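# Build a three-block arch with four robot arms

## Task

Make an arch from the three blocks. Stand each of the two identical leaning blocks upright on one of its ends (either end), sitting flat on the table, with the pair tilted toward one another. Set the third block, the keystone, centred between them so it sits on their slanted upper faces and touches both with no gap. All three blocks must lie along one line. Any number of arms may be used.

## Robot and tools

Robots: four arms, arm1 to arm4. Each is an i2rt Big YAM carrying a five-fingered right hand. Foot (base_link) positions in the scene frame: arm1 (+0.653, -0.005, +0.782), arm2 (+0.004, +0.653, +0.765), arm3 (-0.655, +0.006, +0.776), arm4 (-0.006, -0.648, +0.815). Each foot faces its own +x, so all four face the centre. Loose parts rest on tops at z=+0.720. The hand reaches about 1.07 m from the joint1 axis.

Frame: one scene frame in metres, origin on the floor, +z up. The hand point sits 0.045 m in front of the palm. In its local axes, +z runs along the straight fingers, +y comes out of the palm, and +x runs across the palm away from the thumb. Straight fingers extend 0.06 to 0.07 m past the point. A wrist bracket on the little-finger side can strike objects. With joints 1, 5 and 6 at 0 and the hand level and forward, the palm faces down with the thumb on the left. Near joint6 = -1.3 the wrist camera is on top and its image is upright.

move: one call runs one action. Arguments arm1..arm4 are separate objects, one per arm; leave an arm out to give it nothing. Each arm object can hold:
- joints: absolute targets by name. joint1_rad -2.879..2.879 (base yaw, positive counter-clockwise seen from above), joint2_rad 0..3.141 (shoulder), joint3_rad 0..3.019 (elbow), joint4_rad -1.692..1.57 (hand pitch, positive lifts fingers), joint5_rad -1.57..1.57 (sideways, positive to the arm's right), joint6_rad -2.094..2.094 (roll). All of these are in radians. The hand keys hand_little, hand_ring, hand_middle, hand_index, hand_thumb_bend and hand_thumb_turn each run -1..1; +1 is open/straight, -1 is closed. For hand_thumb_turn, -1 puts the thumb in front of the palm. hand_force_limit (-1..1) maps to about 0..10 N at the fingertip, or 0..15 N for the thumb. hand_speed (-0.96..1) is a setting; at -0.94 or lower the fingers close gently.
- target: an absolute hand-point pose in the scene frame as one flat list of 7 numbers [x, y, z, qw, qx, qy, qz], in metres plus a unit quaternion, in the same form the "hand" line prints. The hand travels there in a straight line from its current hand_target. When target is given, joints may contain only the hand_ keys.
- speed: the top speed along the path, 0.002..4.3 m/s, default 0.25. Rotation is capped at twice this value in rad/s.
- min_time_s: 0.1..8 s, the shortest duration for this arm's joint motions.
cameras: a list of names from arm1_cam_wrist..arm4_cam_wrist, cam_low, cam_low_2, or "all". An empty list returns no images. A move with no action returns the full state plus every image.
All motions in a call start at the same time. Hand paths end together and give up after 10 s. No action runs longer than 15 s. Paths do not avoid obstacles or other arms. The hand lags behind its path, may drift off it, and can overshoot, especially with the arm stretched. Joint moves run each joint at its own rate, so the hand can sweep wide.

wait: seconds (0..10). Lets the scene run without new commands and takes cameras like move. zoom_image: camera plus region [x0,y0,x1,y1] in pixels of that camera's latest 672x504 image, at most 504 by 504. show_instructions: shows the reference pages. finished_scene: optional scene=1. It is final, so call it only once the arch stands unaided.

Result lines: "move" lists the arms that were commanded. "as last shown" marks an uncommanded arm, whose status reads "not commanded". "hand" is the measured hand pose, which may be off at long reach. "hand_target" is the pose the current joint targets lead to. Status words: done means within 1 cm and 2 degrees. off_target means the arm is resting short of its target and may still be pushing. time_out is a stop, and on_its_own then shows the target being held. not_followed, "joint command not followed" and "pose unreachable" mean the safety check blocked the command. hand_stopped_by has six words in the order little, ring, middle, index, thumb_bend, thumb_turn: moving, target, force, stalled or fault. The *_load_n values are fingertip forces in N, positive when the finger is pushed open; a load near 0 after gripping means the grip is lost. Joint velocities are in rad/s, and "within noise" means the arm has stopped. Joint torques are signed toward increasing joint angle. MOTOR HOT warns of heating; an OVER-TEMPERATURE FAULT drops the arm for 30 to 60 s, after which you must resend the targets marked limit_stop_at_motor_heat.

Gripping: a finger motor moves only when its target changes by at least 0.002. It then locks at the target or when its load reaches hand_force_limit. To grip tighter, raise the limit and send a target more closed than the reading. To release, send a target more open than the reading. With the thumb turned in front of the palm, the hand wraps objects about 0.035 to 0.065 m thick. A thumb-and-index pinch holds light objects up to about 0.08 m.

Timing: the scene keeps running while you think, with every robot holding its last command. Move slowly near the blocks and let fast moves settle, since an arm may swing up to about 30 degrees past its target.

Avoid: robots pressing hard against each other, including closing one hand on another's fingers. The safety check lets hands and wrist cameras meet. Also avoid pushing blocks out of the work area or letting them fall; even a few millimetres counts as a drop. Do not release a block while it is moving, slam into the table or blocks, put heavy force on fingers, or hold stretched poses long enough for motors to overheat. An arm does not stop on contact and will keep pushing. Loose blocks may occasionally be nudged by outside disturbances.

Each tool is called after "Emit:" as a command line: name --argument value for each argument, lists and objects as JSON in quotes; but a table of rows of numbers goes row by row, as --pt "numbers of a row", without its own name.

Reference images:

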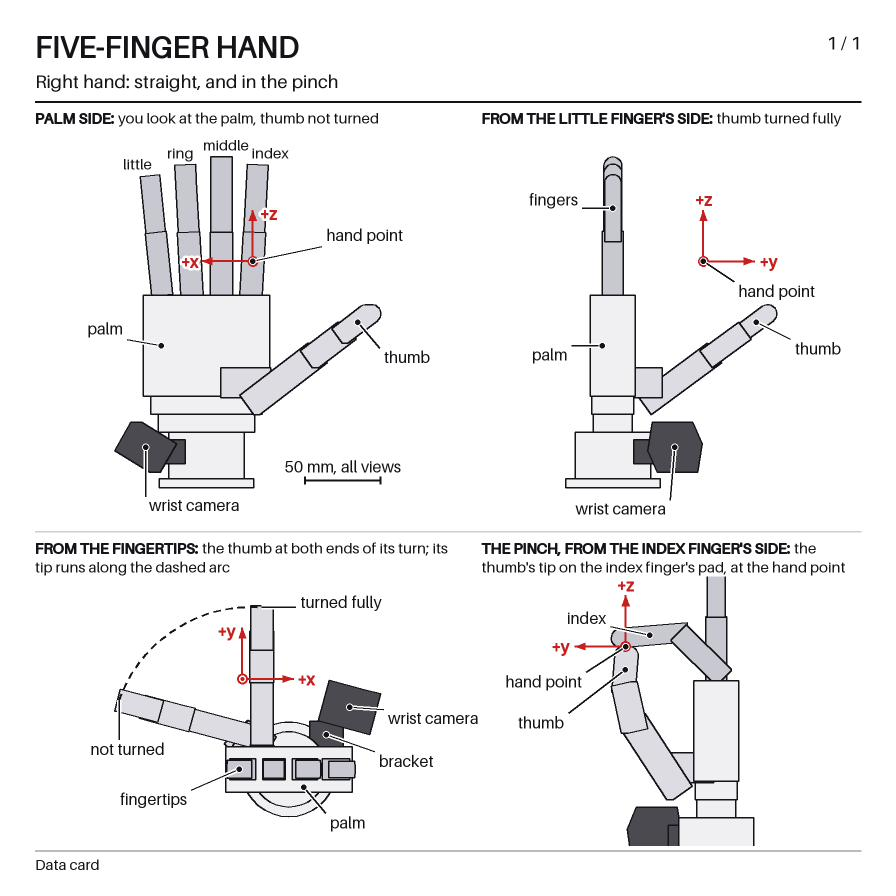

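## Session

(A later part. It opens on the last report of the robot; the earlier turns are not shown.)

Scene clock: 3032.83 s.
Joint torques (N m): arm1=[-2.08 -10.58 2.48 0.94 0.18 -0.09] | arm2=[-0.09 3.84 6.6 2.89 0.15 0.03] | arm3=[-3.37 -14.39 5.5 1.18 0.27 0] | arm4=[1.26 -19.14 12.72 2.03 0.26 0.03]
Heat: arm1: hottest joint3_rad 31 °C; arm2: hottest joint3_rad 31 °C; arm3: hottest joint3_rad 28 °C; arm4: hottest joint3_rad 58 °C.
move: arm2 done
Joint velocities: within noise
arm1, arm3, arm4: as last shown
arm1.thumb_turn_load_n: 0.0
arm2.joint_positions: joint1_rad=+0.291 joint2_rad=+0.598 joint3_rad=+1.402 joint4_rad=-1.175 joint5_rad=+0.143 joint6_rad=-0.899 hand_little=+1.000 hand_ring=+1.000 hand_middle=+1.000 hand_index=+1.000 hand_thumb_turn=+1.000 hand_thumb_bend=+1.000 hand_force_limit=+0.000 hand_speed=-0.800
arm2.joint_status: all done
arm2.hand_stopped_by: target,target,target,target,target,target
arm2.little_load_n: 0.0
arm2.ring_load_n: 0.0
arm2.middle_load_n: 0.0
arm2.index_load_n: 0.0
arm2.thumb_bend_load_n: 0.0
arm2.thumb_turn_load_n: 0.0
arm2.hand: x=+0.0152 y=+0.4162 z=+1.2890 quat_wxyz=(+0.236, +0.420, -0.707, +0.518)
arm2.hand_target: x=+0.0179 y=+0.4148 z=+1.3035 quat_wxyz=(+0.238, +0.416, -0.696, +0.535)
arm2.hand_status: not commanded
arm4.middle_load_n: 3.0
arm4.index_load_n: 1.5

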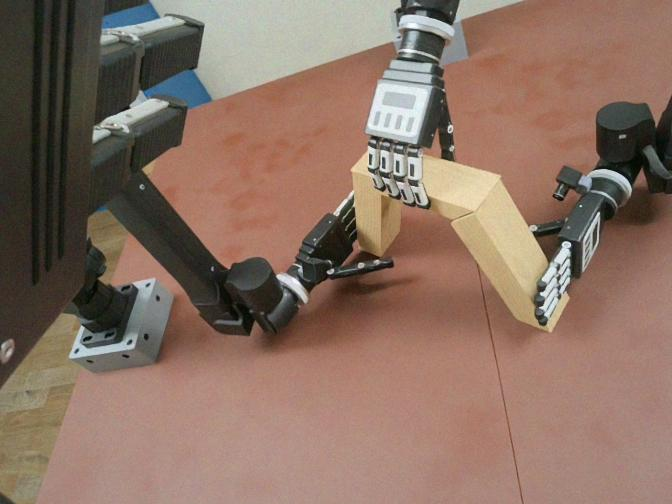

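Emit:
move --arm3 '{"target":[-0.0466,0.0384,0.7655,-0.2906,0.6449,0.2906,0.6449],"speed":0.02}' --cameras '["arm2_cam_wrist","cam_low_2","arm3_cam_wrist"]'

Emit:
zoom_image --camera "arm2_cam_wrist" --region '[430, 150, 530, 240]'

Emit:
zoom_image --camera "cam_low_2" --region '[318, 215, 346, 241]'

Emit:
zoom_image --camera "arm2_cam_wrist" --region '[500, 240, 600, 340]'

Scene clock: 3057.63 s.
Joint torques (N m): arm1=[-2.32 -10.4 2.61 0.88 0.15 -0.09] | arm2=[-0.21 3.84 6.63 2.92 0.15 0.03] | arm3=[-2.2 -14.45 4.56 1.74 0.69 0.03] | arm4=[1.44 -18.9 12.71 2.15 0.26 0.02]
Heat: arm1: hottest joint3_rad 31 °C; arm2: hottest joint3_rad 31 °C; arm3: hottest joint3_rad 28 °C; arm4: hottest joint3_rad 58 °C.
move: arm3 off_target
Joint velocities: within noise
arm1, arm2, arm4: as last shown
arm1.joint_positions: joint1_rad=-0.173 joint2_rad=+2.146 joint3_rad=+0.558 joint4_rad=+1.475 joint5_rad=-1.103 joint6_rad=-1.667 hand_little=+1.000 hand_ring=+1.000 hand_middle=+1.000 hand_index=+1.000 hand_thumb_turn=-1.000 hand_thumb_bend=+1.000 hand_force_limit=-0.350 hand_speed=-0.850
arm1.hand: x=+0.1424 y=-0.0522 z=+0.7618 quat_wxyz=(-0.618, -0.317, +0.652, -0.305)
arm1.hand_target: x=+0.1359 y=-0.0407 z=+0.7571 quat_wxyz=(-0.620, -0.310, +0.657, -0.297)
arm3.joint_positions: joint1_rad=-0.103 joint2_rad=+2.192 joint3_rad=+0.790 joint4_rad=+1.387 joint5_rad=-1.027 joint6_rad=-1.584 hand_little=+1.000 hand_ring=+1.000 hand_middle=+1.000 hand_index=+1.000 hand_thumb_turn=-1.000 hand_thumb_bend=+1.000 hand_force_limit=-0.350 hand_speed=-0.850
arm3.joint_status: not commanded
arm3.hand_stopped_by: target,target,target,target,target,target
arm3.little_load_n: 0.0
arm3.ring_load_n: 0.0
arm3.middle_load_n: 0.0
arm3.index_load_n: 0.5
arm3.thumb_bend_load_n: 0.0
arm3.thumb_turn_load_n: 0.5
arm3.hand: x=-0.0546 y=+0.0515 z=+0.7662 quat_wxyz=(-0.300, +0.641, +0.301, +0.639)
arm3.hand_target: x=-0.0470 y=+0.0383 z=+0.7656 quat_wxyz=(-0.290, +0.645, +0.291, +0.645)
arm3.hand_status: off_target (0.015 m and 1.8 deg from the pose sent, 0.021 m and 3.3 deg at the start)
arm4.joint_positions: joint1_rad=+0.078 joint2_rad=+1.689 joint3_rad=+1.315 joint4_rad=-0.373 joint5_rad=+0.571 joint6_rad=+0.503 hand_little=+0.318 hand_ring=+0.321 hand_middle=+0.327 hand_index=+0.346 hand_thumb_turn=-0.870 hand_thumb_bend=+0.554 hand_force_limit=-0.300 hand_speed=-0.950
arm4.ring_load_n: 1.5
arm4.index_load_n: 1.0
arm4.thumb_bend_load_n: 7.0
arm4.hand: x=+0.0098 y=+0.0164 z=+0.9566 quat_wxyz=(-0.435, +0.837, -0.302, +0.137)
arm4.hand_target: x=-0.0009 y=+0.0398 z=+1.0123 quat_wxyz=(-0.481, +0.814, -0.307, +0.113)
pictures: arm2_cam_wrist, arm3_cam_wrist, cam_low_2

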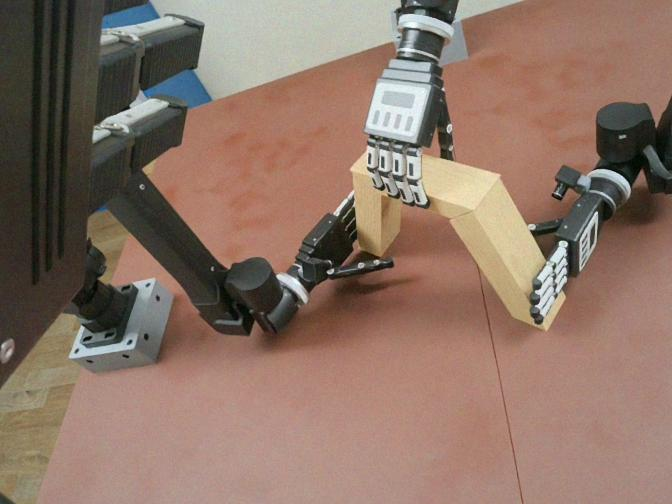

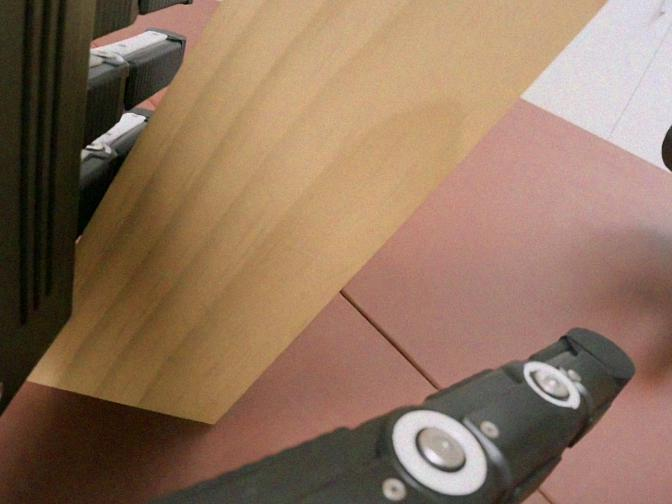

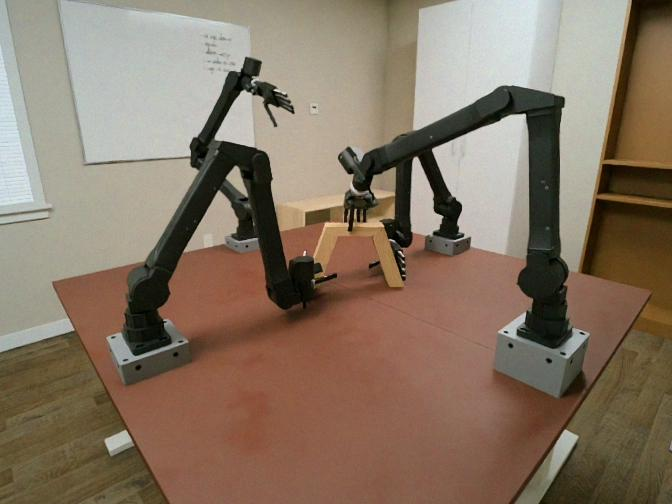

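Scaled by 5.040 from the camera's image (finer frame: 960x720).

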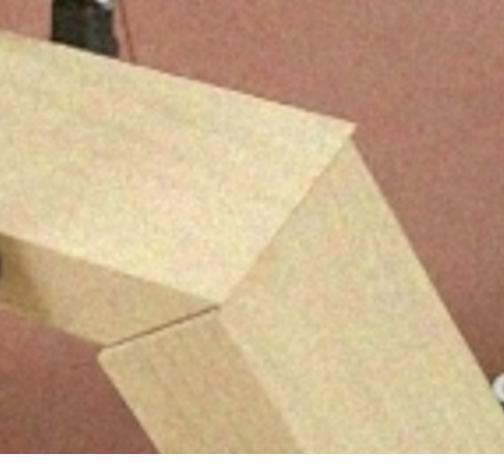

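Scaled by 18.000 from the camera's image (finer frame: 960x720).

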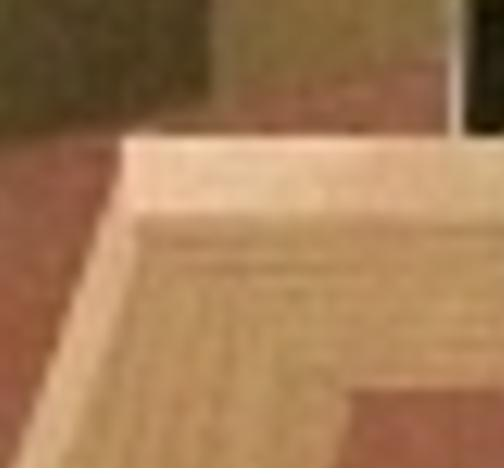

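Scaled by 5.040 from the camera's image (finer frame: 960x720).

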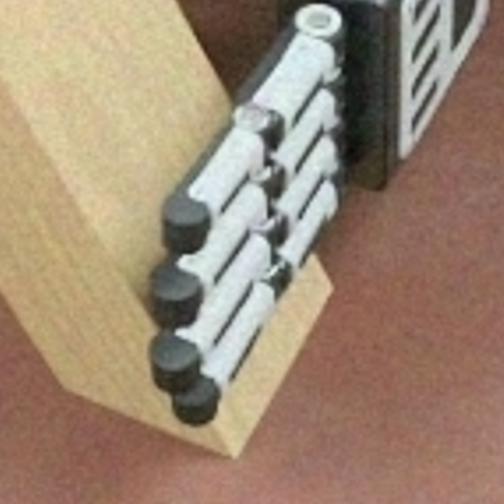

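Emit:
zoom_image --camera "cam_low_2" --region '[364, 215, 392, 241]'

Emit:
zoom_image --camera "cam_low_2" --region '[290, 205, 420, 302]'

Emit:
zoom_image --camera "cam_low_2" --region '[384, 275, 411, 295]'

Emit:
zoom_image --camera "arm2_cam_wrist" --region '[345, 145, 425, 215]'

Scaled by 18.000 from the camera's image (finer frame: 960x720).

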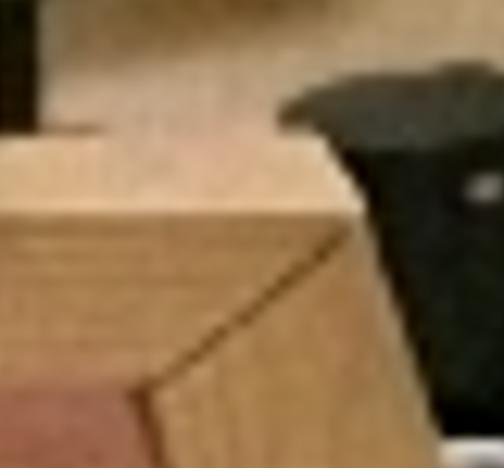

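Scaled by 3.877 from the camera's image (finer frame: 960x720).

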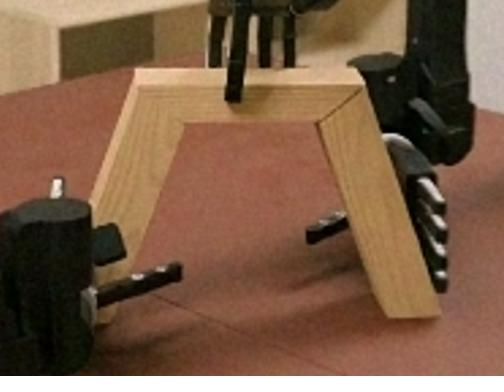

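Scaled by 18.667 from the camera's image (finer frame: 960x720).

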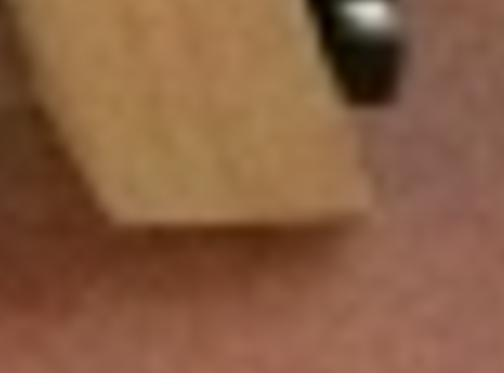

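Scaled by 6.300 from the camera's image (finer frame: 960x720).

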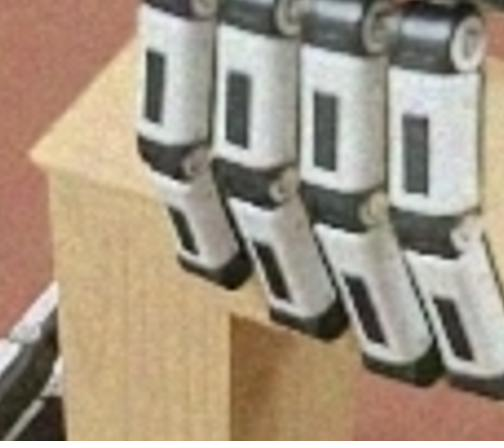

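Emit:
zoom_image --camera "cam_low_2" --region '[322, 212, 392, 247]'

Emit:
move --cameras '["cam_low_2","cam_low","arm4_cam_wrist"]'

Emit:
zoom_image --camera "cam_low_2" --region '[322, 212, 392, 247]'

Emit:
zoom_image --camera "cam_low" --region '[335, 205, 385, 305]'

Scaled by 7.200 from the camera's image (finer frame: 960x720).

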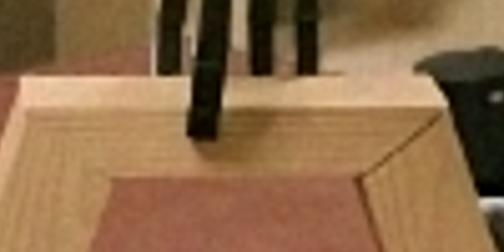

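Scene clock: 3075.73 s.
Joint torques (N m): arm1=[-2.08 -10.75 2.58 1.17 0.16 -0.11] | arm2=[-0.03 4.01 6.63 2.89 0.15 0.02] | arm3=[-2.43 -13.92 4.37 1.73 0.73 -0.01] | arm4=[1.61 -19.19 12.7 2.03 0.27 0.02]
Heat: arm1: hottest joint3_rad 31 °C; arm2: hottest joint3_rad 31 °C; arm3: hottest joint3_rad 28 °C; arm4: hottest joint3_rad 59 °C.
Joint velocities: within noise
arm1.joint_positions: joint1_rad=-0.173 joint2_rad=+2.146 joint3_rad=+0.558 joint4_rad=+1.475 joint5_rad=-1.103 joint6_rad=-1.667 hand_little=+1.000 hand_ring=+1.000 hand_middle=+1.000 hand_index=+1.000 hand_thumb_turn=-1.000 hand_thumb_bend=+1.000 hand_force_limit=-0.350 hand_speed=-0.850
arm1.joint_status: not commanded
arm1.hand_stopped_by: target,target,target,target,target,target
arm1.little_load_n: 0.0
arm1.ring_load_n: 0.0
arm1.middle_load_n: 0.0
arm1.index_load_n: 0.0
arm1.thumb_bend_load_n: 0.0
arm1.thumb_turn_load_n: 0.0
arm1.hand: x=+0.1424 y=-0.0522 z=+0.7618 quat_wxyz=(-0.618, -0.317, +0.652, -0.305) (m; scene frame)
arm1.hand_target: x=+0.1359 y=-0.0407 z=+0.7571 quat_wxyz=(-0.620, -0.310, +0.657, -0.297) (m; scene frame)
arm1.hand_status: not commanded
arm2.joint_positions: joint1_rad=+0.291 joint2_rad=+0.598 joint3_rad=+1.402 joint4_rad=-1.175 joint5_rad=+0.143 joint6_rad=-0.899 hand_little=+1.000 hand_ring=+1.000 hand_middle=+1.000 hand_index=+1.000 hand_thumb_turn=+1.000 hand_thumb_bend=+1.000 hand_force_limit=+0.000 hand_speed=-0.800
arm2.joint_status: not commanded
arm2.hand_stopped_by: target,target,target,target,target,target
arm2.little_load_n: 0.0
arm2.ring_load_n: 0.0
arm2.middle_load_n: 0.0
arm2.index_load_n: 0.0
arm2.thumb_bend_load_n: 0.0
arm2.thumb_turn_load_n: 0.0
arm2.hand: x=+0.0152 y=+0.4162 z=+1.2890 quat_wxyz=(+0.236, +0.420, -0.707, +0.518) (m; scene frame)
arm2.hand_target: x=+0.0179 y=+0.4148 z=+1.3035 quat_wxyz=(+0.238, +0.416, -0.696, +0.535) (m; scene frame)
arm2.hand_status: not commanded
arm3.joint_positions: joint1_rad=-0.103 joint2_rad=+2.192 joint3_rad=+0.790 joint4_rad=+1.387 joint5_rad=-1.027 joint6_rad=-1.584 hand_little=+1.000 hand_ring=+1.000 hand_middle=+1.000 hand_index=+1.000 hand_thumb_turn=-1.000 hand_thumb_bend=+1.000 hand_force_limit=-0.350 hand_speed=-0.850
arm3.joint_status: not commanded
arm3.hand_stopped_by: target,target,target,target,target,target
arm3.little_load_n: 0.0
arm3.ring_load_n: 0.0
arm3.middle_load_n: -0.5
arm3.index_load_n: 0.5
arm3.thumb_bend_load_n: 0.0
arm3.thumb_turn_load_n: 0.5
arm3.hand: x=-0.0546 y=+0.0515 z=+0.7662 quat_wxyz=(-0.300, +0.641, +0.301, +0.639) (m; scene frame)
arm3.hand_target: x=-0.0470 y=+0.0383 z=+0.7656 quat_wxyz=(-0.290, +0.645, +0.291, +0.645) (m; scene frame)
arm3.hand_status: off_target (0.015 m and 1.8 deg from the pose sent, 0.021 m and 3.3 deg at the start)
arm4.joint_positions: joint1_rad=+0.078 joint2_rad=+1.689 joint3_rad=+1.315 joint4_rad=-0.373 joint5_rad=+0.571 joint6_rad=+0.503 hand_little=+0.318 hand_ring=+0.321 hand_middle=+0.327 hand_index=+0.346 hand_thumb_turn=-0.870 hand_thumb_bend=+0.554 hand_force_limit=-0.300 hand_speed=-0.950
arm4.joint_status: not commanded
arm4.hand_stopped_by: target,target,force,target,force,target
arm4.little_load_n: 0.0
arm4.ring_load_n: 1.5
arm4.middle_load_n: 3.5
arm4.index_load_n: 1.5
arm4.thumb_bend_load_n: 7.0
arm4.thumb_turn_load_n: 0.0
arm4.hand: x=+0.0098 y=+0.0164 z=+0.9566 quat_wxyz=(-0.435, +0.837, -0.302, +0.137) (m; scene frame)
arm4.hand_target: x=-0.0009 y=+0.0398 z=+1.0123 quat_wxyz=(-0.481, +0.814, -0.307, +0.113) (m; scene frame)
arm4.hand_status: not commanded
pictures: arm4_cam_wrist, cam_low, cam_low_2

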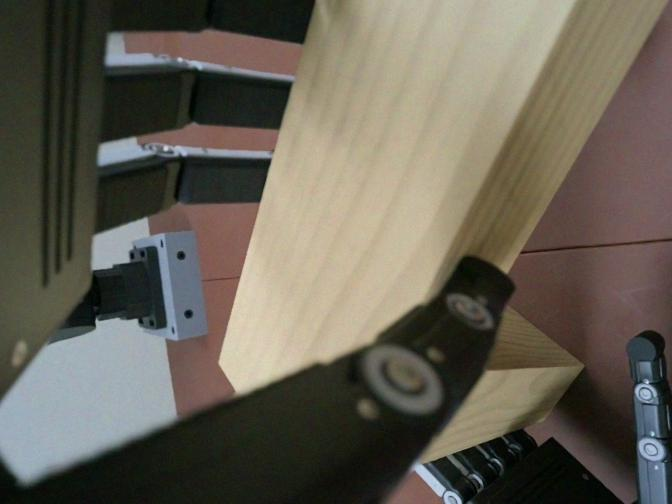

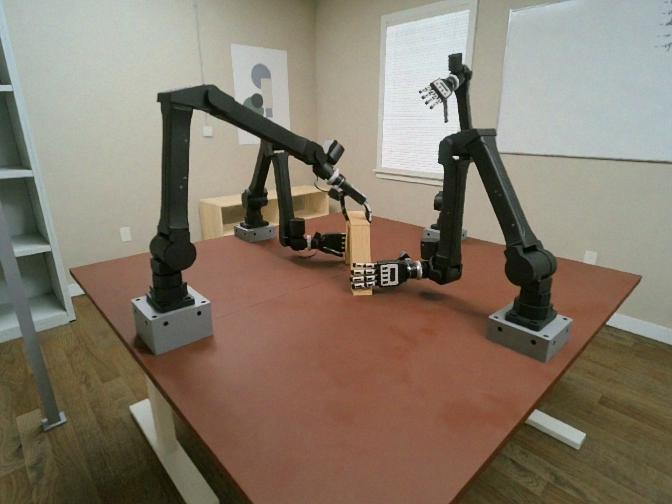

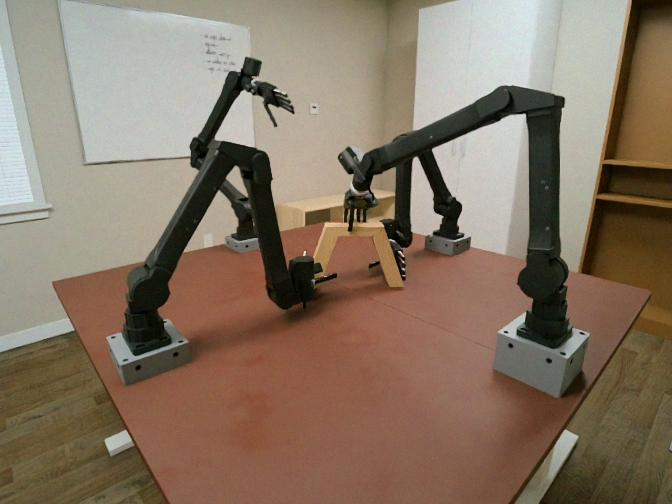

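Scaled by 7.200 from the camera's image (finer frame: 960x720).

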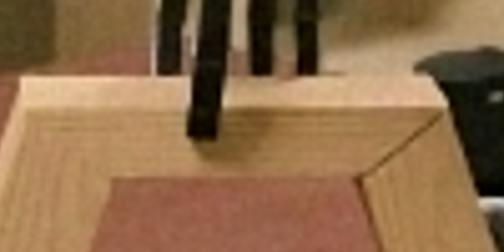

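Scaled by 5.040 from the camera's image (finer frame: 960x720).

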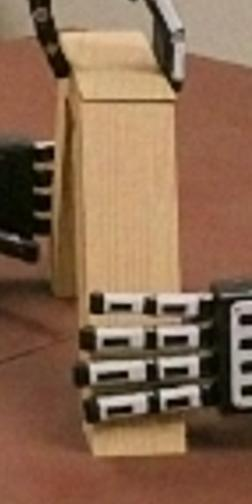

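Emit:
move --arm4 '{"joints":{"joint2_rad":1.675},"min_time_s":1.5}' --cameras '["cam_low_2","arm2_cam_wrist"]'

Emit:
zoom_image --camera "cam_low_2" --region '[322, 212, 392, 247]'

Emit:
zoom_image --camera "arm2_cam_wrist" --region '[430, 150, 530, 240]'

Scene clock: 3087.17 s.
Joint torques (N m): arm1=[-2.43 -10.17 2.5 0.92 0.17 -0.11] | arm2=[0.03 3.84 6.6 2.89 0.15 0.01] | arm3=[-2.14 -14.51 4.7 1.7 0.68 0.03] | arm4=[1.38 -17.96 12.72 2.11 0.26 0.04]
Heat: arm1: hottest joint3_rad 30 °C; arm2: hottest joint3_rad 31 °C; arm3: hottest joint3_rad 28 °C; arm4: hottest joint3_rad 59 °C.
move: arm4 done
Joint velocities: within noise
arm1, arm2, arm3: as last shown
arm3.middle_load_n: 0.0
arm3.thumb_turn_load_n: 0.0
arm4.joint_positions: joint1_rad=+0.078 joint2_rad=+1.689 joint3_rad=+1.315 joint4_rad=-0.373 joint5_rad=+0.571 joint6_rad=+0.503 hand_little=+0.318 hand_ring=+0.321 hand_middle=+0.327 hand_index=+0.346 hand_thumb_turn=-0.870 hand_thumb_bend=+0.554 hand_force_limit=-0.300 hand_speed=-0.950
arm4.joint_status: all done
arm4.hand_stopped_by: target,target,force,target,force,target
arm4.little_load_n: 0.0
arm4.ring_load_n: 1.5
arm4.middle_load_n: 3.5
arm4.index_load_n: 1.5
arm4.thumb_bend_load_n: 6.5
arm4.thumb_turn_load_n: 0.0
arm4.hand: x=+0.0098 y=+0.0164 z=+0.9566 quat_wxyz=(-0.435, +0.837, -0.302, +0.137)
arm4.hand_target: x=-0.0011 y=+0.0407 z=+1.0022 quat_wxyz=(-0.475, +0.817, -0.306, +0.116)
arm4.hand_status: not commanded
pictures: arm2_cam_wrist, cam_low_2

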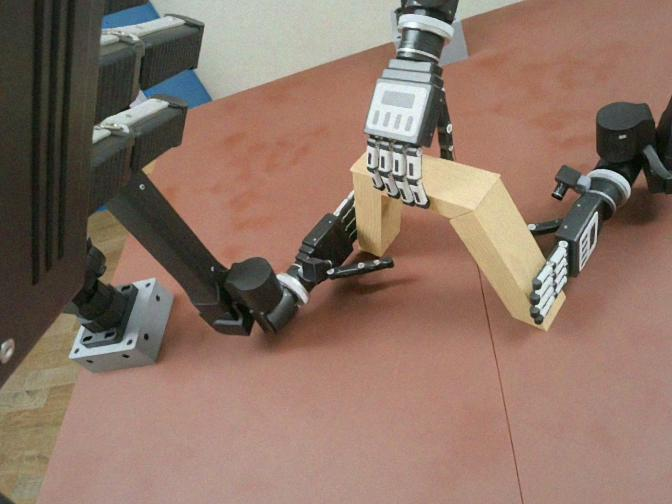

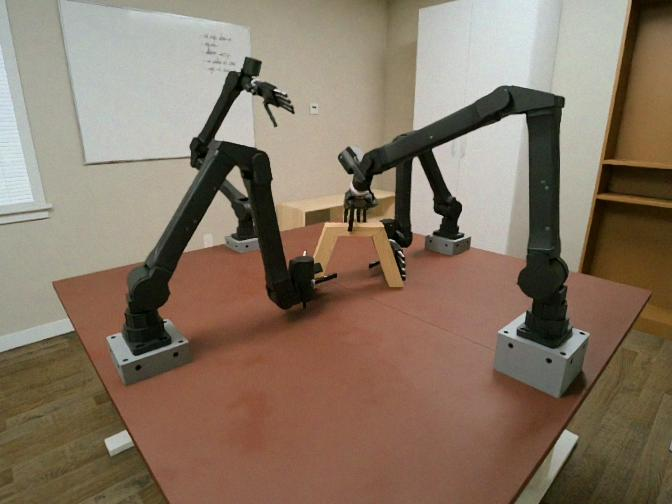

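Scaled by 7.200 from the camera's image (finer frame: 960x720).

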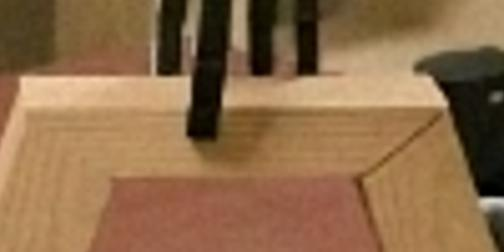

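Scaled by 5.040 from the camera's image (finer frame: 960x720).

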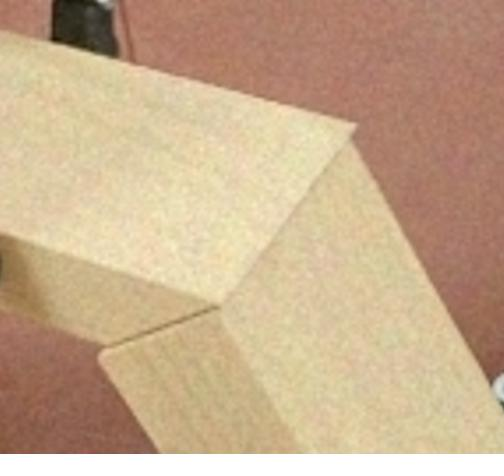

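Emit:
move --arm4 '{"joints":{"hand_thumb_bend":0.562}}' --cameras '["cam_low_2","arm2_cam_wrist"]'

Emit:
zoom_image --camera "cam_low_2" --region '[322, 212, 392, 247]'

Scene clock: 3092.17 s.
Joint torques (N m): arm1=[-2.49 -10.52 2.56 0.98 0.22 -0.14] | arm2=[0.15 3.96 6.61 2.93 0.17 0.03] | arm3=[-3.14 -14.21 4.52 1.77 0.74 0.07] | arm4=[1.55 -17.44 12.75 2.03 0.27 0.04]
Heat: arm1: hottest joint3_rad 30 °C; arm2: hottest joint3_rad 31 °C; arm3: hottest joint3_rad 28 °C; arm4: hottest joint3_rad 59 °C.
move: arm4 done
Joint velocities: within noise
arm1, arm2, arm3: as last shown
arm1.little_load_n: -0.5
arm3.middle_load_n: -0.5
arm3.thumb_turn_load_n: 0.5
arm3.hand: x=-0.0545 y=+0.0515 z=+0.7662 quat_wxyz=(-0.300, +0.641, +0.301, +0.639)
arm4.joint_positions: joint1_rad=+0.078 joint2_rad=+1.689 joint3_rad=+1.315 joint4_rad=-0.373 joint5_rad=+0.571 joint6_rad=+0.503 hand_little=+0.318 hand_ring=+0.321 hand_middle=+0.327 hand_index=+0.346 hand_thumb_turn=-0.870 hand_thumb_bend=+0.564 hand_force_limit=-0.300 hand_speed=-0.950
arm4.joint_status: all done
arm4.hand_stopped_by: target,target,force,target,target,target
arm4.little_load_n: 0.0
arm4.ring_load_n: 1.5
arm4.middle_load_n: 3.0
arm4.index_load_n: 0.5
arm4.thumb_bend_load_n: 4.5
arm4.thumb_turn_load_n: 0.0
arm4.hand: x=+0.0098 y=+0.0164 z=+0.9566 quat_wxyz=(-0.435, +0.837, -0.302, +0.137)
arm4.hand_target: x=-0.0011 y=+0.0407 z=+1.0022 quat_wxyz=(-0.475, +0.817, -0.306, +0.116)
arm4.hand_status: not commanded
pictures: arm2_cam_wrist, cam_low_2

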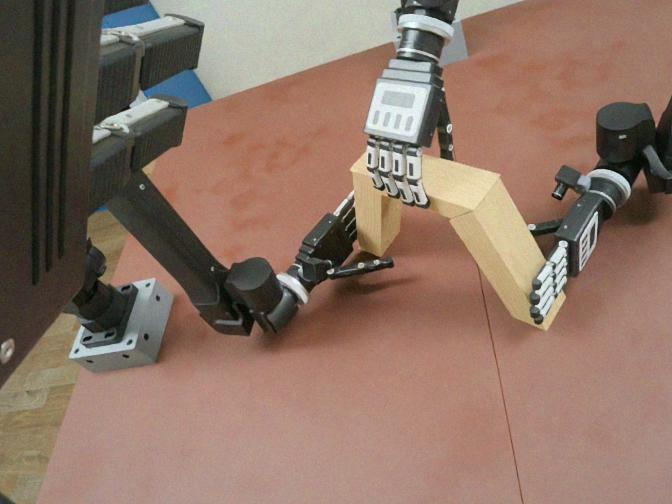

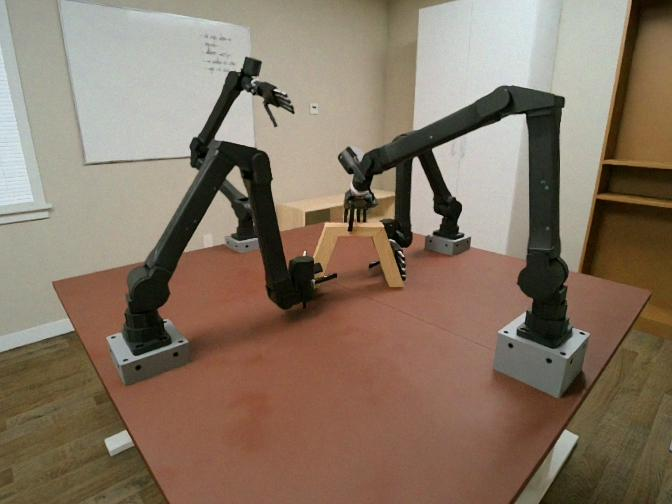

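Scaled by 7.200 from the camera's image (finer frame: 960x720).

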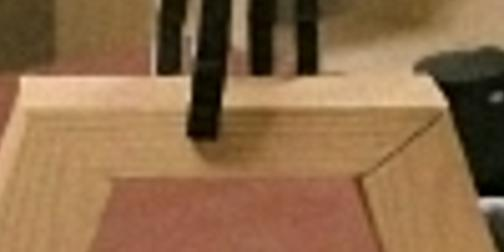

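Emit:
move --arm4 '{"joints":{"hand_thumb_bend":0.572,"hand_middle":0.335,"hand_ring":0.325}}' --cameras '["cam_low_2","arm2_cam_wrist"]'

Emit:
zoom_image --camera "cam_low_2" --region '[322, 212, 392, 247]'

Emit:
zoom_image --camera "arm2_cam_wrist" --region '[430, 150, 530, 240]'

Scene clock: 3098.33 s.
Joint torques (N m): arm1=[-2.26 -10.87 2.56 1.02 0.16 -0.14] | arm2=[0.03 3.9 6.54 2.91 0.15 0.02] | arm3=[-2.26 -14.33 4.34 1.77 0.66 0.05] | arm4=[1.44 -17.9 12.74 2.1 0.25 0.03]
Heat: arm1: hottest joint3_rad 30 °C; arm2: hottest joint3_rad 31 °C; arm3: hottest joint3_rad 28 °C; arm4: hottest joint3_rad 59 °C.
move: arm4 done
Joint velocities: within noise
arm1, arm2, arm3: as last shown
arm1.little_load_n: 0.0
arm1.thumb_turn_load_n: 0.5
arm2.little_load_n: -0.5
arm3.joint_positions: joint1_rad=-0.103 joint2_rad=+2.192 joint3_rad=+0.790 joint4_rad=+1.387 joint5_rad=-1.026 joint6_rad=-1.584 hand_little=+1.000 hand_ring=+1.000 hand_middle=+1.000 hand_index=+1.000 hand_thumb_turn=-1.000 hand_thumb_bend=+1.000 hand_force_limit=-0.350 hand_speed=-0.850
arm3.middle_load_n: 0.0
arm3.index_load_n: 0.0
arm3.thumb_turn_load_n: 0.0
arm3.hand: x=-0.0545 y=+0.0513 z=+0.7662 quat_wxyz=(-0.299, +0.642, +0.301, +0.639)
arm4.joint_positions: joint1_rad=+0.078 joint2_rad=+1.689 joint3_rad=+1.315 joint4_rad=-0.373 joint5_rad=+0.571 joint6_rad=+0.503 hand_little=+0.318 hand_ring=+0.326 hand_middle=+0.336 hand_index=+0.346 hand_thumb_turn=-0.870 hand_thumb_bend=+0.573 hand_force_limit=-0.300 hand_speed=-0.950
arm4.joint_status: all done
arm4.hand_stopped_by: target,target,target,target,target,target
arm4.little_load_n: 0.0
arm4.ring_load_n: 0.5
arm4.middle_load_n: -0.5
arm4.index_load_n: 1.0
arm4.thumb_bend_load_n: 1.5
arm4.thumb_turn_load_n: -1.5
arm4.hand: x=+0.0098 y=+0.0164 z=+0.9566 quat_wxyz=(-0.435, +0.837, -0.302, +0.137)
arm4.hand_target: x=-0.0011 y=+0.0407 z=+1.0022 quat_wxyz=(-0.475, +0.817, -0.306, +0.116)
arm4.hand_status: not commanded
pictures: arm2_cam_wrist, cam_low_2

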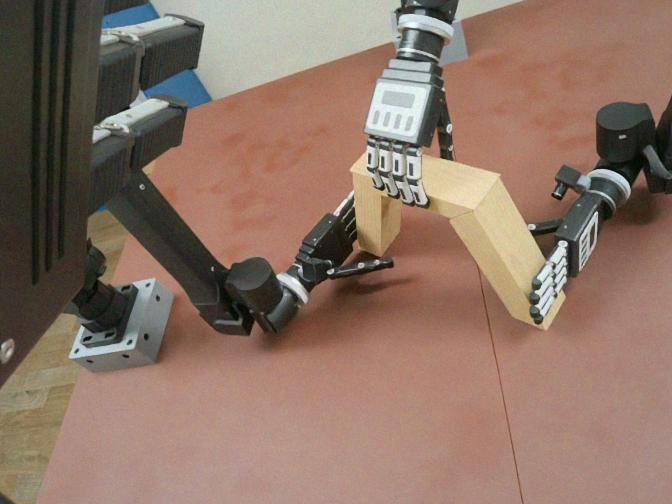

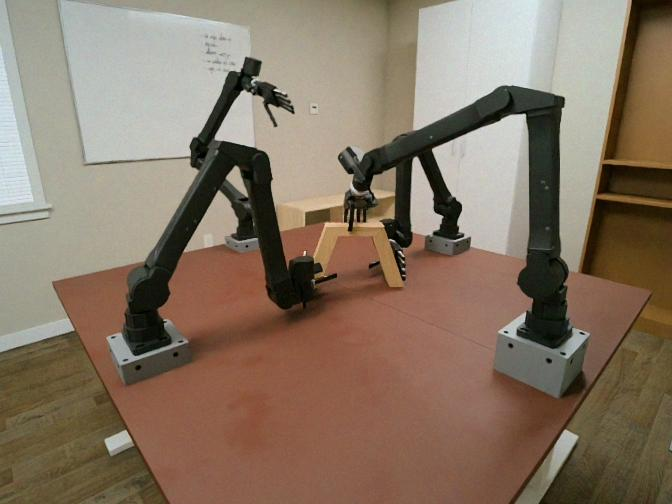

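Scaled by 7.200 from the camera's image (finer frame: 960x720).

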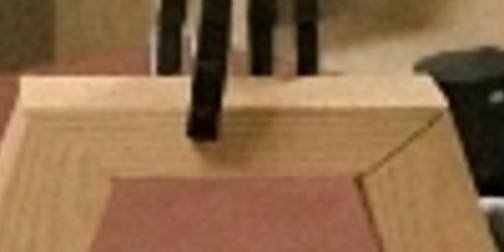

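Scaled by 5.040 from the camera's image (finer frame: 960x720).

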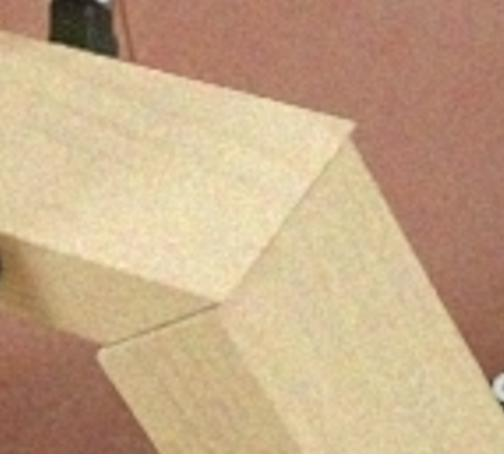

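Emit:
move --arm4 '{"joints":{"hand_thumb_bend":0.585,"hand_middle":0.345,"hand_ring":0.335,"hand_index":0.352,"hand_little":0.325}}' --cameras '["cam_low_2","arm2_cam_wrist"]'

Emit:
zoom_image --camera "cam_low_2" --region '[322, 212, 392, 247]'

Emit:
zoom_image --camera "arm2_cam_wrist" --region '[340, 140, 540, 240]'

Scene clock: 3104.17 s.
Joint torques (N m): arm1=[-2.73 -10.93 2.54 1.05 0.21 -0.11] | arm2=[0.21 3.72 6.63 2.88 0.17 0.03] | arm3=[-2.37 -14.97 4.23 1.8 0.54 0.04] | arm4=[1.55 -18.14 12.22 2.02 0.26 0.01]
Heat: arm1: hottest joint3_rad 30 °C; arm2: hottest joint3_rad 31 °C; arm3: hottest joint3_rad 28 °C; arm4: hottest joint3_rad 59 °C.
move: arm4 done
Joint velocities: within noise
arm1, arm2, arm3: as last shown
arm1.hand_target: x=+0.1359 y=-0.0408 z=+0.7571 quat_wxyz=(-0.620, -0.310, +0.657, -0.297)
arm2.little_load_n: 0.0
arm3.joint_positions: joint1_rad=-0.103 joint2_rad=+2.192 joint3_rad=+0.790 joint4_rad=+1.387 joint5_rad=-1.024 joint6_rad=-1.584 hand_little=+1.000 hand_ring=+1.000 hand_middle=+1.000 hand_index=+1.000 hand_thumb_turn=-1.000 hand_thumb_bend=+1.000 hand_force_limit=-0.350 hand_speed=-0.850
arm3.thumb_turn_load_n: 0.5
arm3.hand: x=-0.0543 y=+0.0511 z=+0.7662 quat_wxyz=(-0.299, +0.642, +0.300, +0.639)
arm4.joint_positions: joint1_rad=+0.078 joint2_rad=+1.689 joint3_rad=+1.321 joint4_rad=-0.370 joint5_rad=+0.571 joint6_rad=+0.503 hand_little=+0.326 hand_ring=+0.336 hand_middle=+0.346 hand_index=+0.352 hand_thumb_turn=-0.870 hand_thumb_bend=+0.586 hand_force_limit=-0.300 hand_speed=-0.950
arm4.joint_status: all done
arm4.hand_stopped_by: target,target,target,target,target,target
arm4.little_load_n: 0.0
arm4.ring_load_n: 0.0
arm4.middle_load_n: 0.0
arm4.index_load_n: 0.0
arm4.thumb_bend_load_n: 1.0
arm4.thumb_turn_load_n: -0.5
arm4.hand: x=+0.0096 y=+0.0192 z=+0.9603 quat_wxyz=(-0.438, +0.835, -0.302, +0.136)
arm4.hand_target: x=-0.0011 y=+0.0408 z=+1.0023 quat_wxyz=(-0.475, +0.817, -0.306, +0.116)
arm4.hand_status: not commanded
pictures: arm2_cam_wrist, cam_low_2

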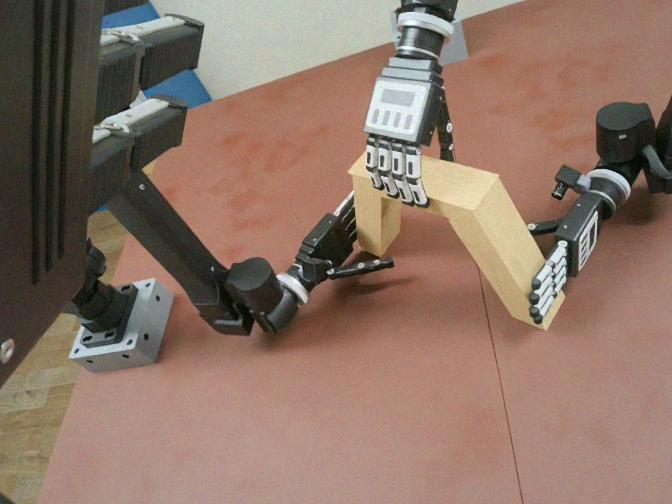

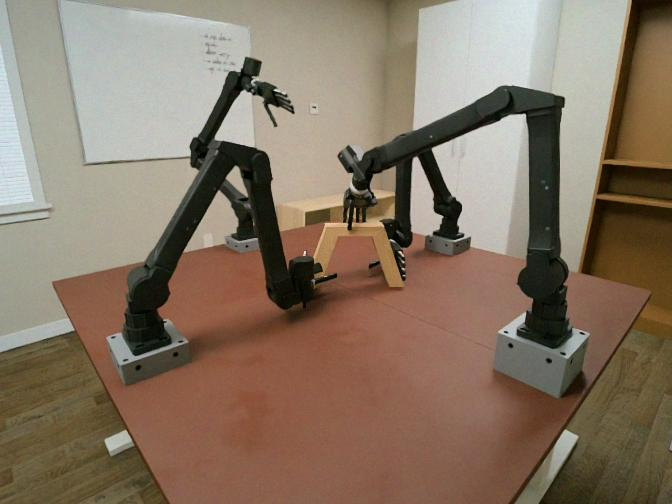

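Scaled by 7.200 from the camera's image (finer frame: 960x720).

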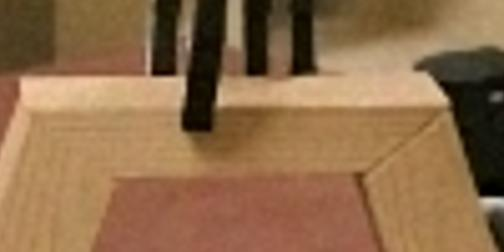

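Scaled by 2.520 from the camera's image (finer frame: 960x720).

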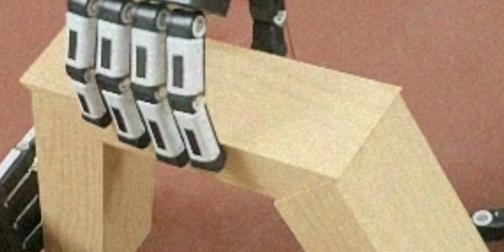

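Emit:
move --arm4 '{"joints":{"hand_thumb_bend":0.7,"hand_middle":0.45,"hand_ring":0.45,"hand_index":0.45,"hand_little":0.45,"hand_speed":-0.9}}' --cameras '["cam_low_2","arm2_cam_wrist"]'

Emit:
zoom_image --camera "cam_low_2" --region '[322, 212, 392, 247]'

Emit:
zoom_image --camera "arm2_cam_wrist" --region '[340, 140, 540, 240]'

Scene clock: 3115.97 s.
Joint torques (N m): arm1=[-2.43 -10.52 2.37 0.96 0.21 -0.11] | arm2=[0.21 4.01 6.64 2.91 0.15 0.03] | arm3=[-1.96 -15.03 4.71 1.55 0.52 0.03] | arm4=[1.26 -17.9 12.31 1.83 0.25 0.03]
Heat: arm1: hottest joint3_rad 30 °C; arm2: hottest joint3_rad 31 °C; arm3: hottest joint2_rad 27 °C; arm4: hottest joint3_rad 58 °C.
move: arm4 done
Joint velocities: within noise
arm1, arm2, arm3: as last shown
arm1.thumb_turn_load_n: 0.0
arm2.middle_load_n: -0.5
arm3.index_load_n: 0.5
arm3.thumb_turn_load_n: 0.0
arm3.hand: x=-0.0542 y=+0.0509 z=+0.7662 quat_wxyz=(-0.299, +0.642, +0.300, +0.639)
arm4.joint_positions: joint1_rad=+0.078 joint2_rad=+1.689 joint3_rad=+1.321 joint4_rad=-0.367 joint5_rad=+0.571 joint6_rad=+0.503 hand_little=+0.450 hand_ring=+0.450 hand_middle=+0.450 hand_index=+0.450 hand_thumb_turn=-0.870 hand_thumb_bend=+0.700 hand_force_limit=-0.300 hand_speed=-0.900
arm4.joint_status: all done
arm4.hand_stopped_by: target,target,target,target,target,target
arm4.little_load_n: 0.0
arm4.ring_load_n: 0.0
arm4.middle_load_n: 0.0
arm4.index_load_n: 0.0
arm4.thumb_bend_load_n: 0.0
arm4.thumb_turn_load_n: 0.0
arm4.hand: x=+0.0096 y=+0.0198 z=+0.9608 quat_wxyz=(-0.440, +0.835, -0.303, +0.135)
arm4.hand_target: x=-0.0011 y=+0.0407 z=+1.0023 quat_wxyz=(-0.475, +0.817, -0.306, +0.116)
arm4.hand_status: not commanded
pictures: arm2_cam_wrist, cam_low_2

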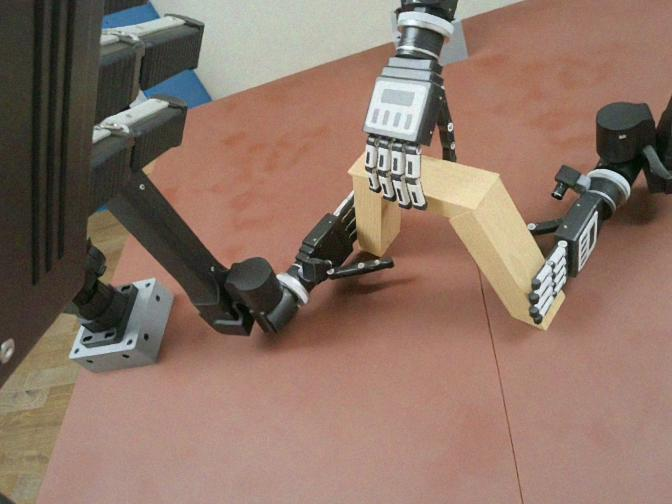

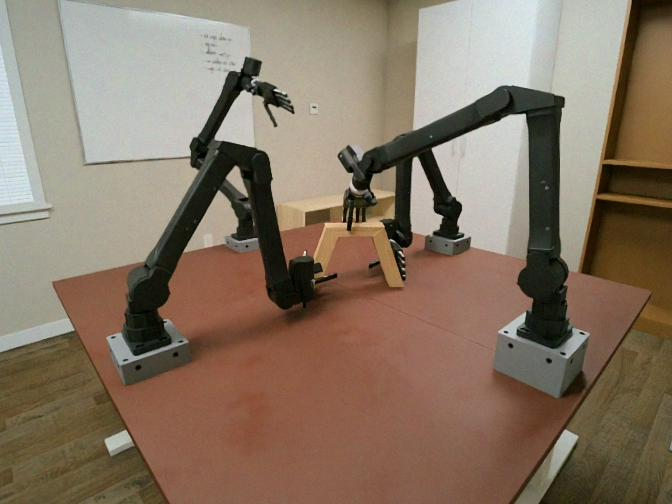

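Scaled by 7.200 from the camera's image (finer frame: 960x720).

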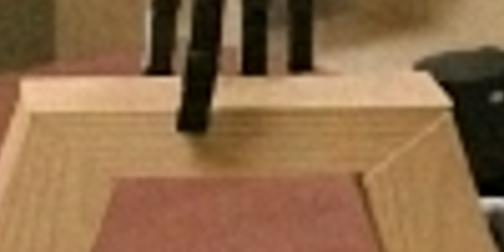

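Scaled by 2.520 from the camera's image (finer frame: 960x720).

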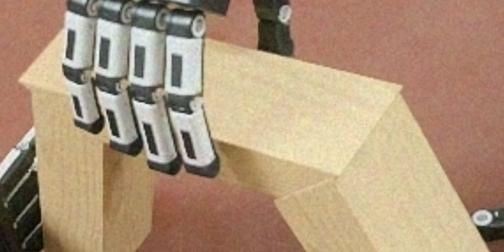

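Emit:
move --arm4 '{"joints":{"hand_thumb_bend":1.0,"hand_middle":0.8,"hand_ring":0.8,"hand_index":0.8,"hand_little":0.8,"hand_speed":-0.8}}' --cameras '["cam_low_2","arm2_cam_wrist","arm4_cam_wrist"]'

Emit:
zoom_image --camera "cam_low_2" --region '[322, 200, 392, 247]'

Emit:
zoom_image --camera "arm2_cam_wrist" --region '[340, 140, 540, 240]'

Scene clock: 3123.90 s.
Joint torques (N m): arm1=[-2.55 -10.58 2.52 1.07 0.18 -0.12] | arm2=[0.09 3.6 6.6 2.96 0.15 0.03] | arm3=[-2.43 -14.15 4.46 1.72 0.52 -0.02] | arm4=[1.2 -18.02 12.33 1.89 0.25 0.03]
Heat: arm1: hottest joint3_rad 30 °C; arm2: hottest joint3_rad 31 °C; arm3: hottest joint2_rad 27 °C; arm4: hottest joint3_rad 58 °C.
move: arm4 done
Joint velocities: within noise
arm1, arm2, arm3: as last shown
arm2.middle_load_n: 0.0
arm3.index_load_n: 0.0
arm4.joint_positions: joint1_rad=+0.078 joint2_rad=+1.689 joint3_rad=+1.321 joint4_rad=-0.367 joint5_rad=+0.571 joint6_rad=+0.503 hand_little=+0.800 hand_ring=+0.800 hand_middle=+0.800 hand_index=+0.800 hand_thumb_turn=-0.870 hand_thumb_bend=+1.000 hand_force_limit=-0.300 hand_speed=-0.800
arm4.joint_status: all done
arm4.hand_stopped_by: target,target,target,target,target,target
arm4.little_load_n: 0.0
arm4.ring_load_n: 0.0
arm4.middle_load_n: -0.5
arm4.index_load_n: 0.0
arm4.thumb_bend_load_n: 0.0
arm4.thumb_turn_load_n: 0.0
arm4.hand: x=+0.0096 y=+0.0198 z=+0.9608 quat_wxyz=(-0.440, +0.835, -0.303, +0.135)
arm4.hand_target: x=-0.0011 y=+0.0407 z=+1.0023 quat_wxyz=(-0.475, +0.817, -0.306, +0.116)
arm4.hand_status: not commanded
pictures: arm2_cam_wrist, arm4_cam_wrist, cam_low_2

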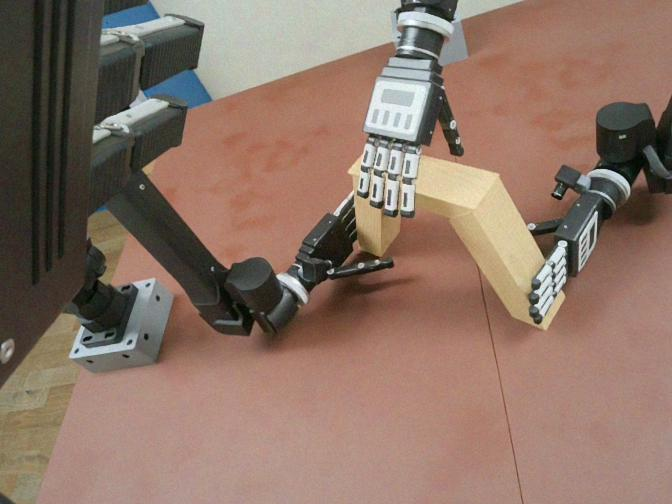

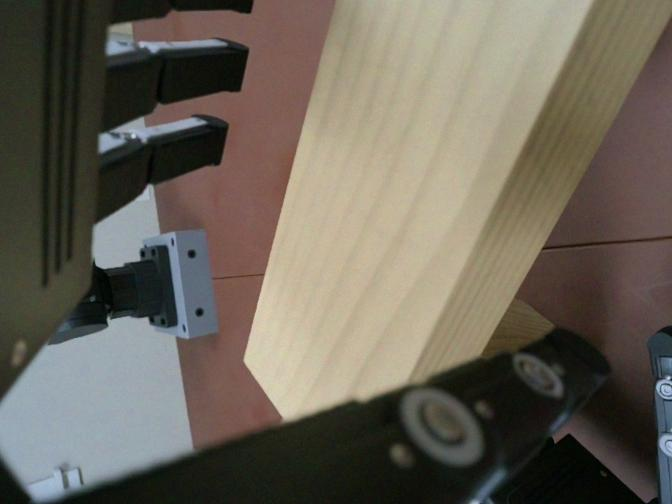

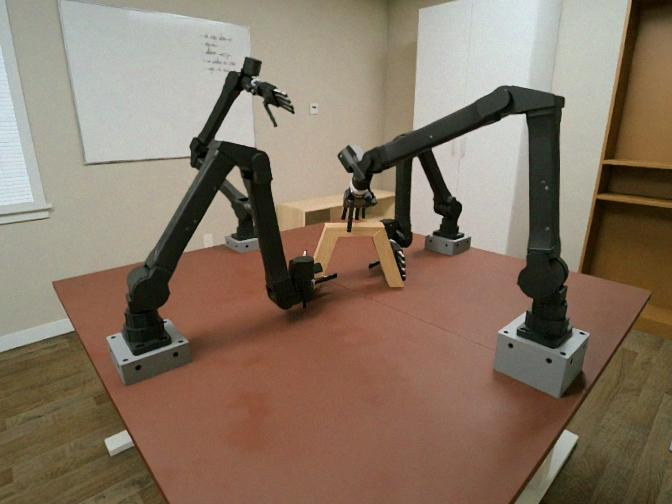

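Scaled by 7.200 from the camera's image (finer frame: 960x720).

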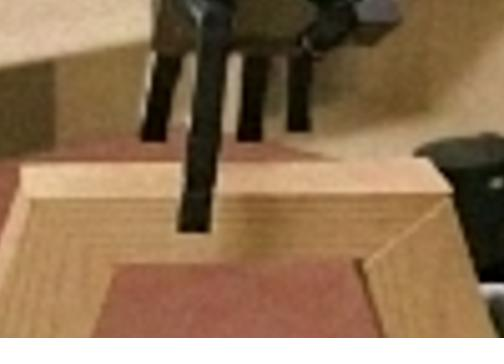

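Scaled by 2.520 from the camera's image (finer frame: 960x720).

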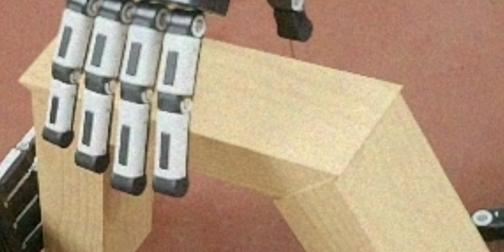

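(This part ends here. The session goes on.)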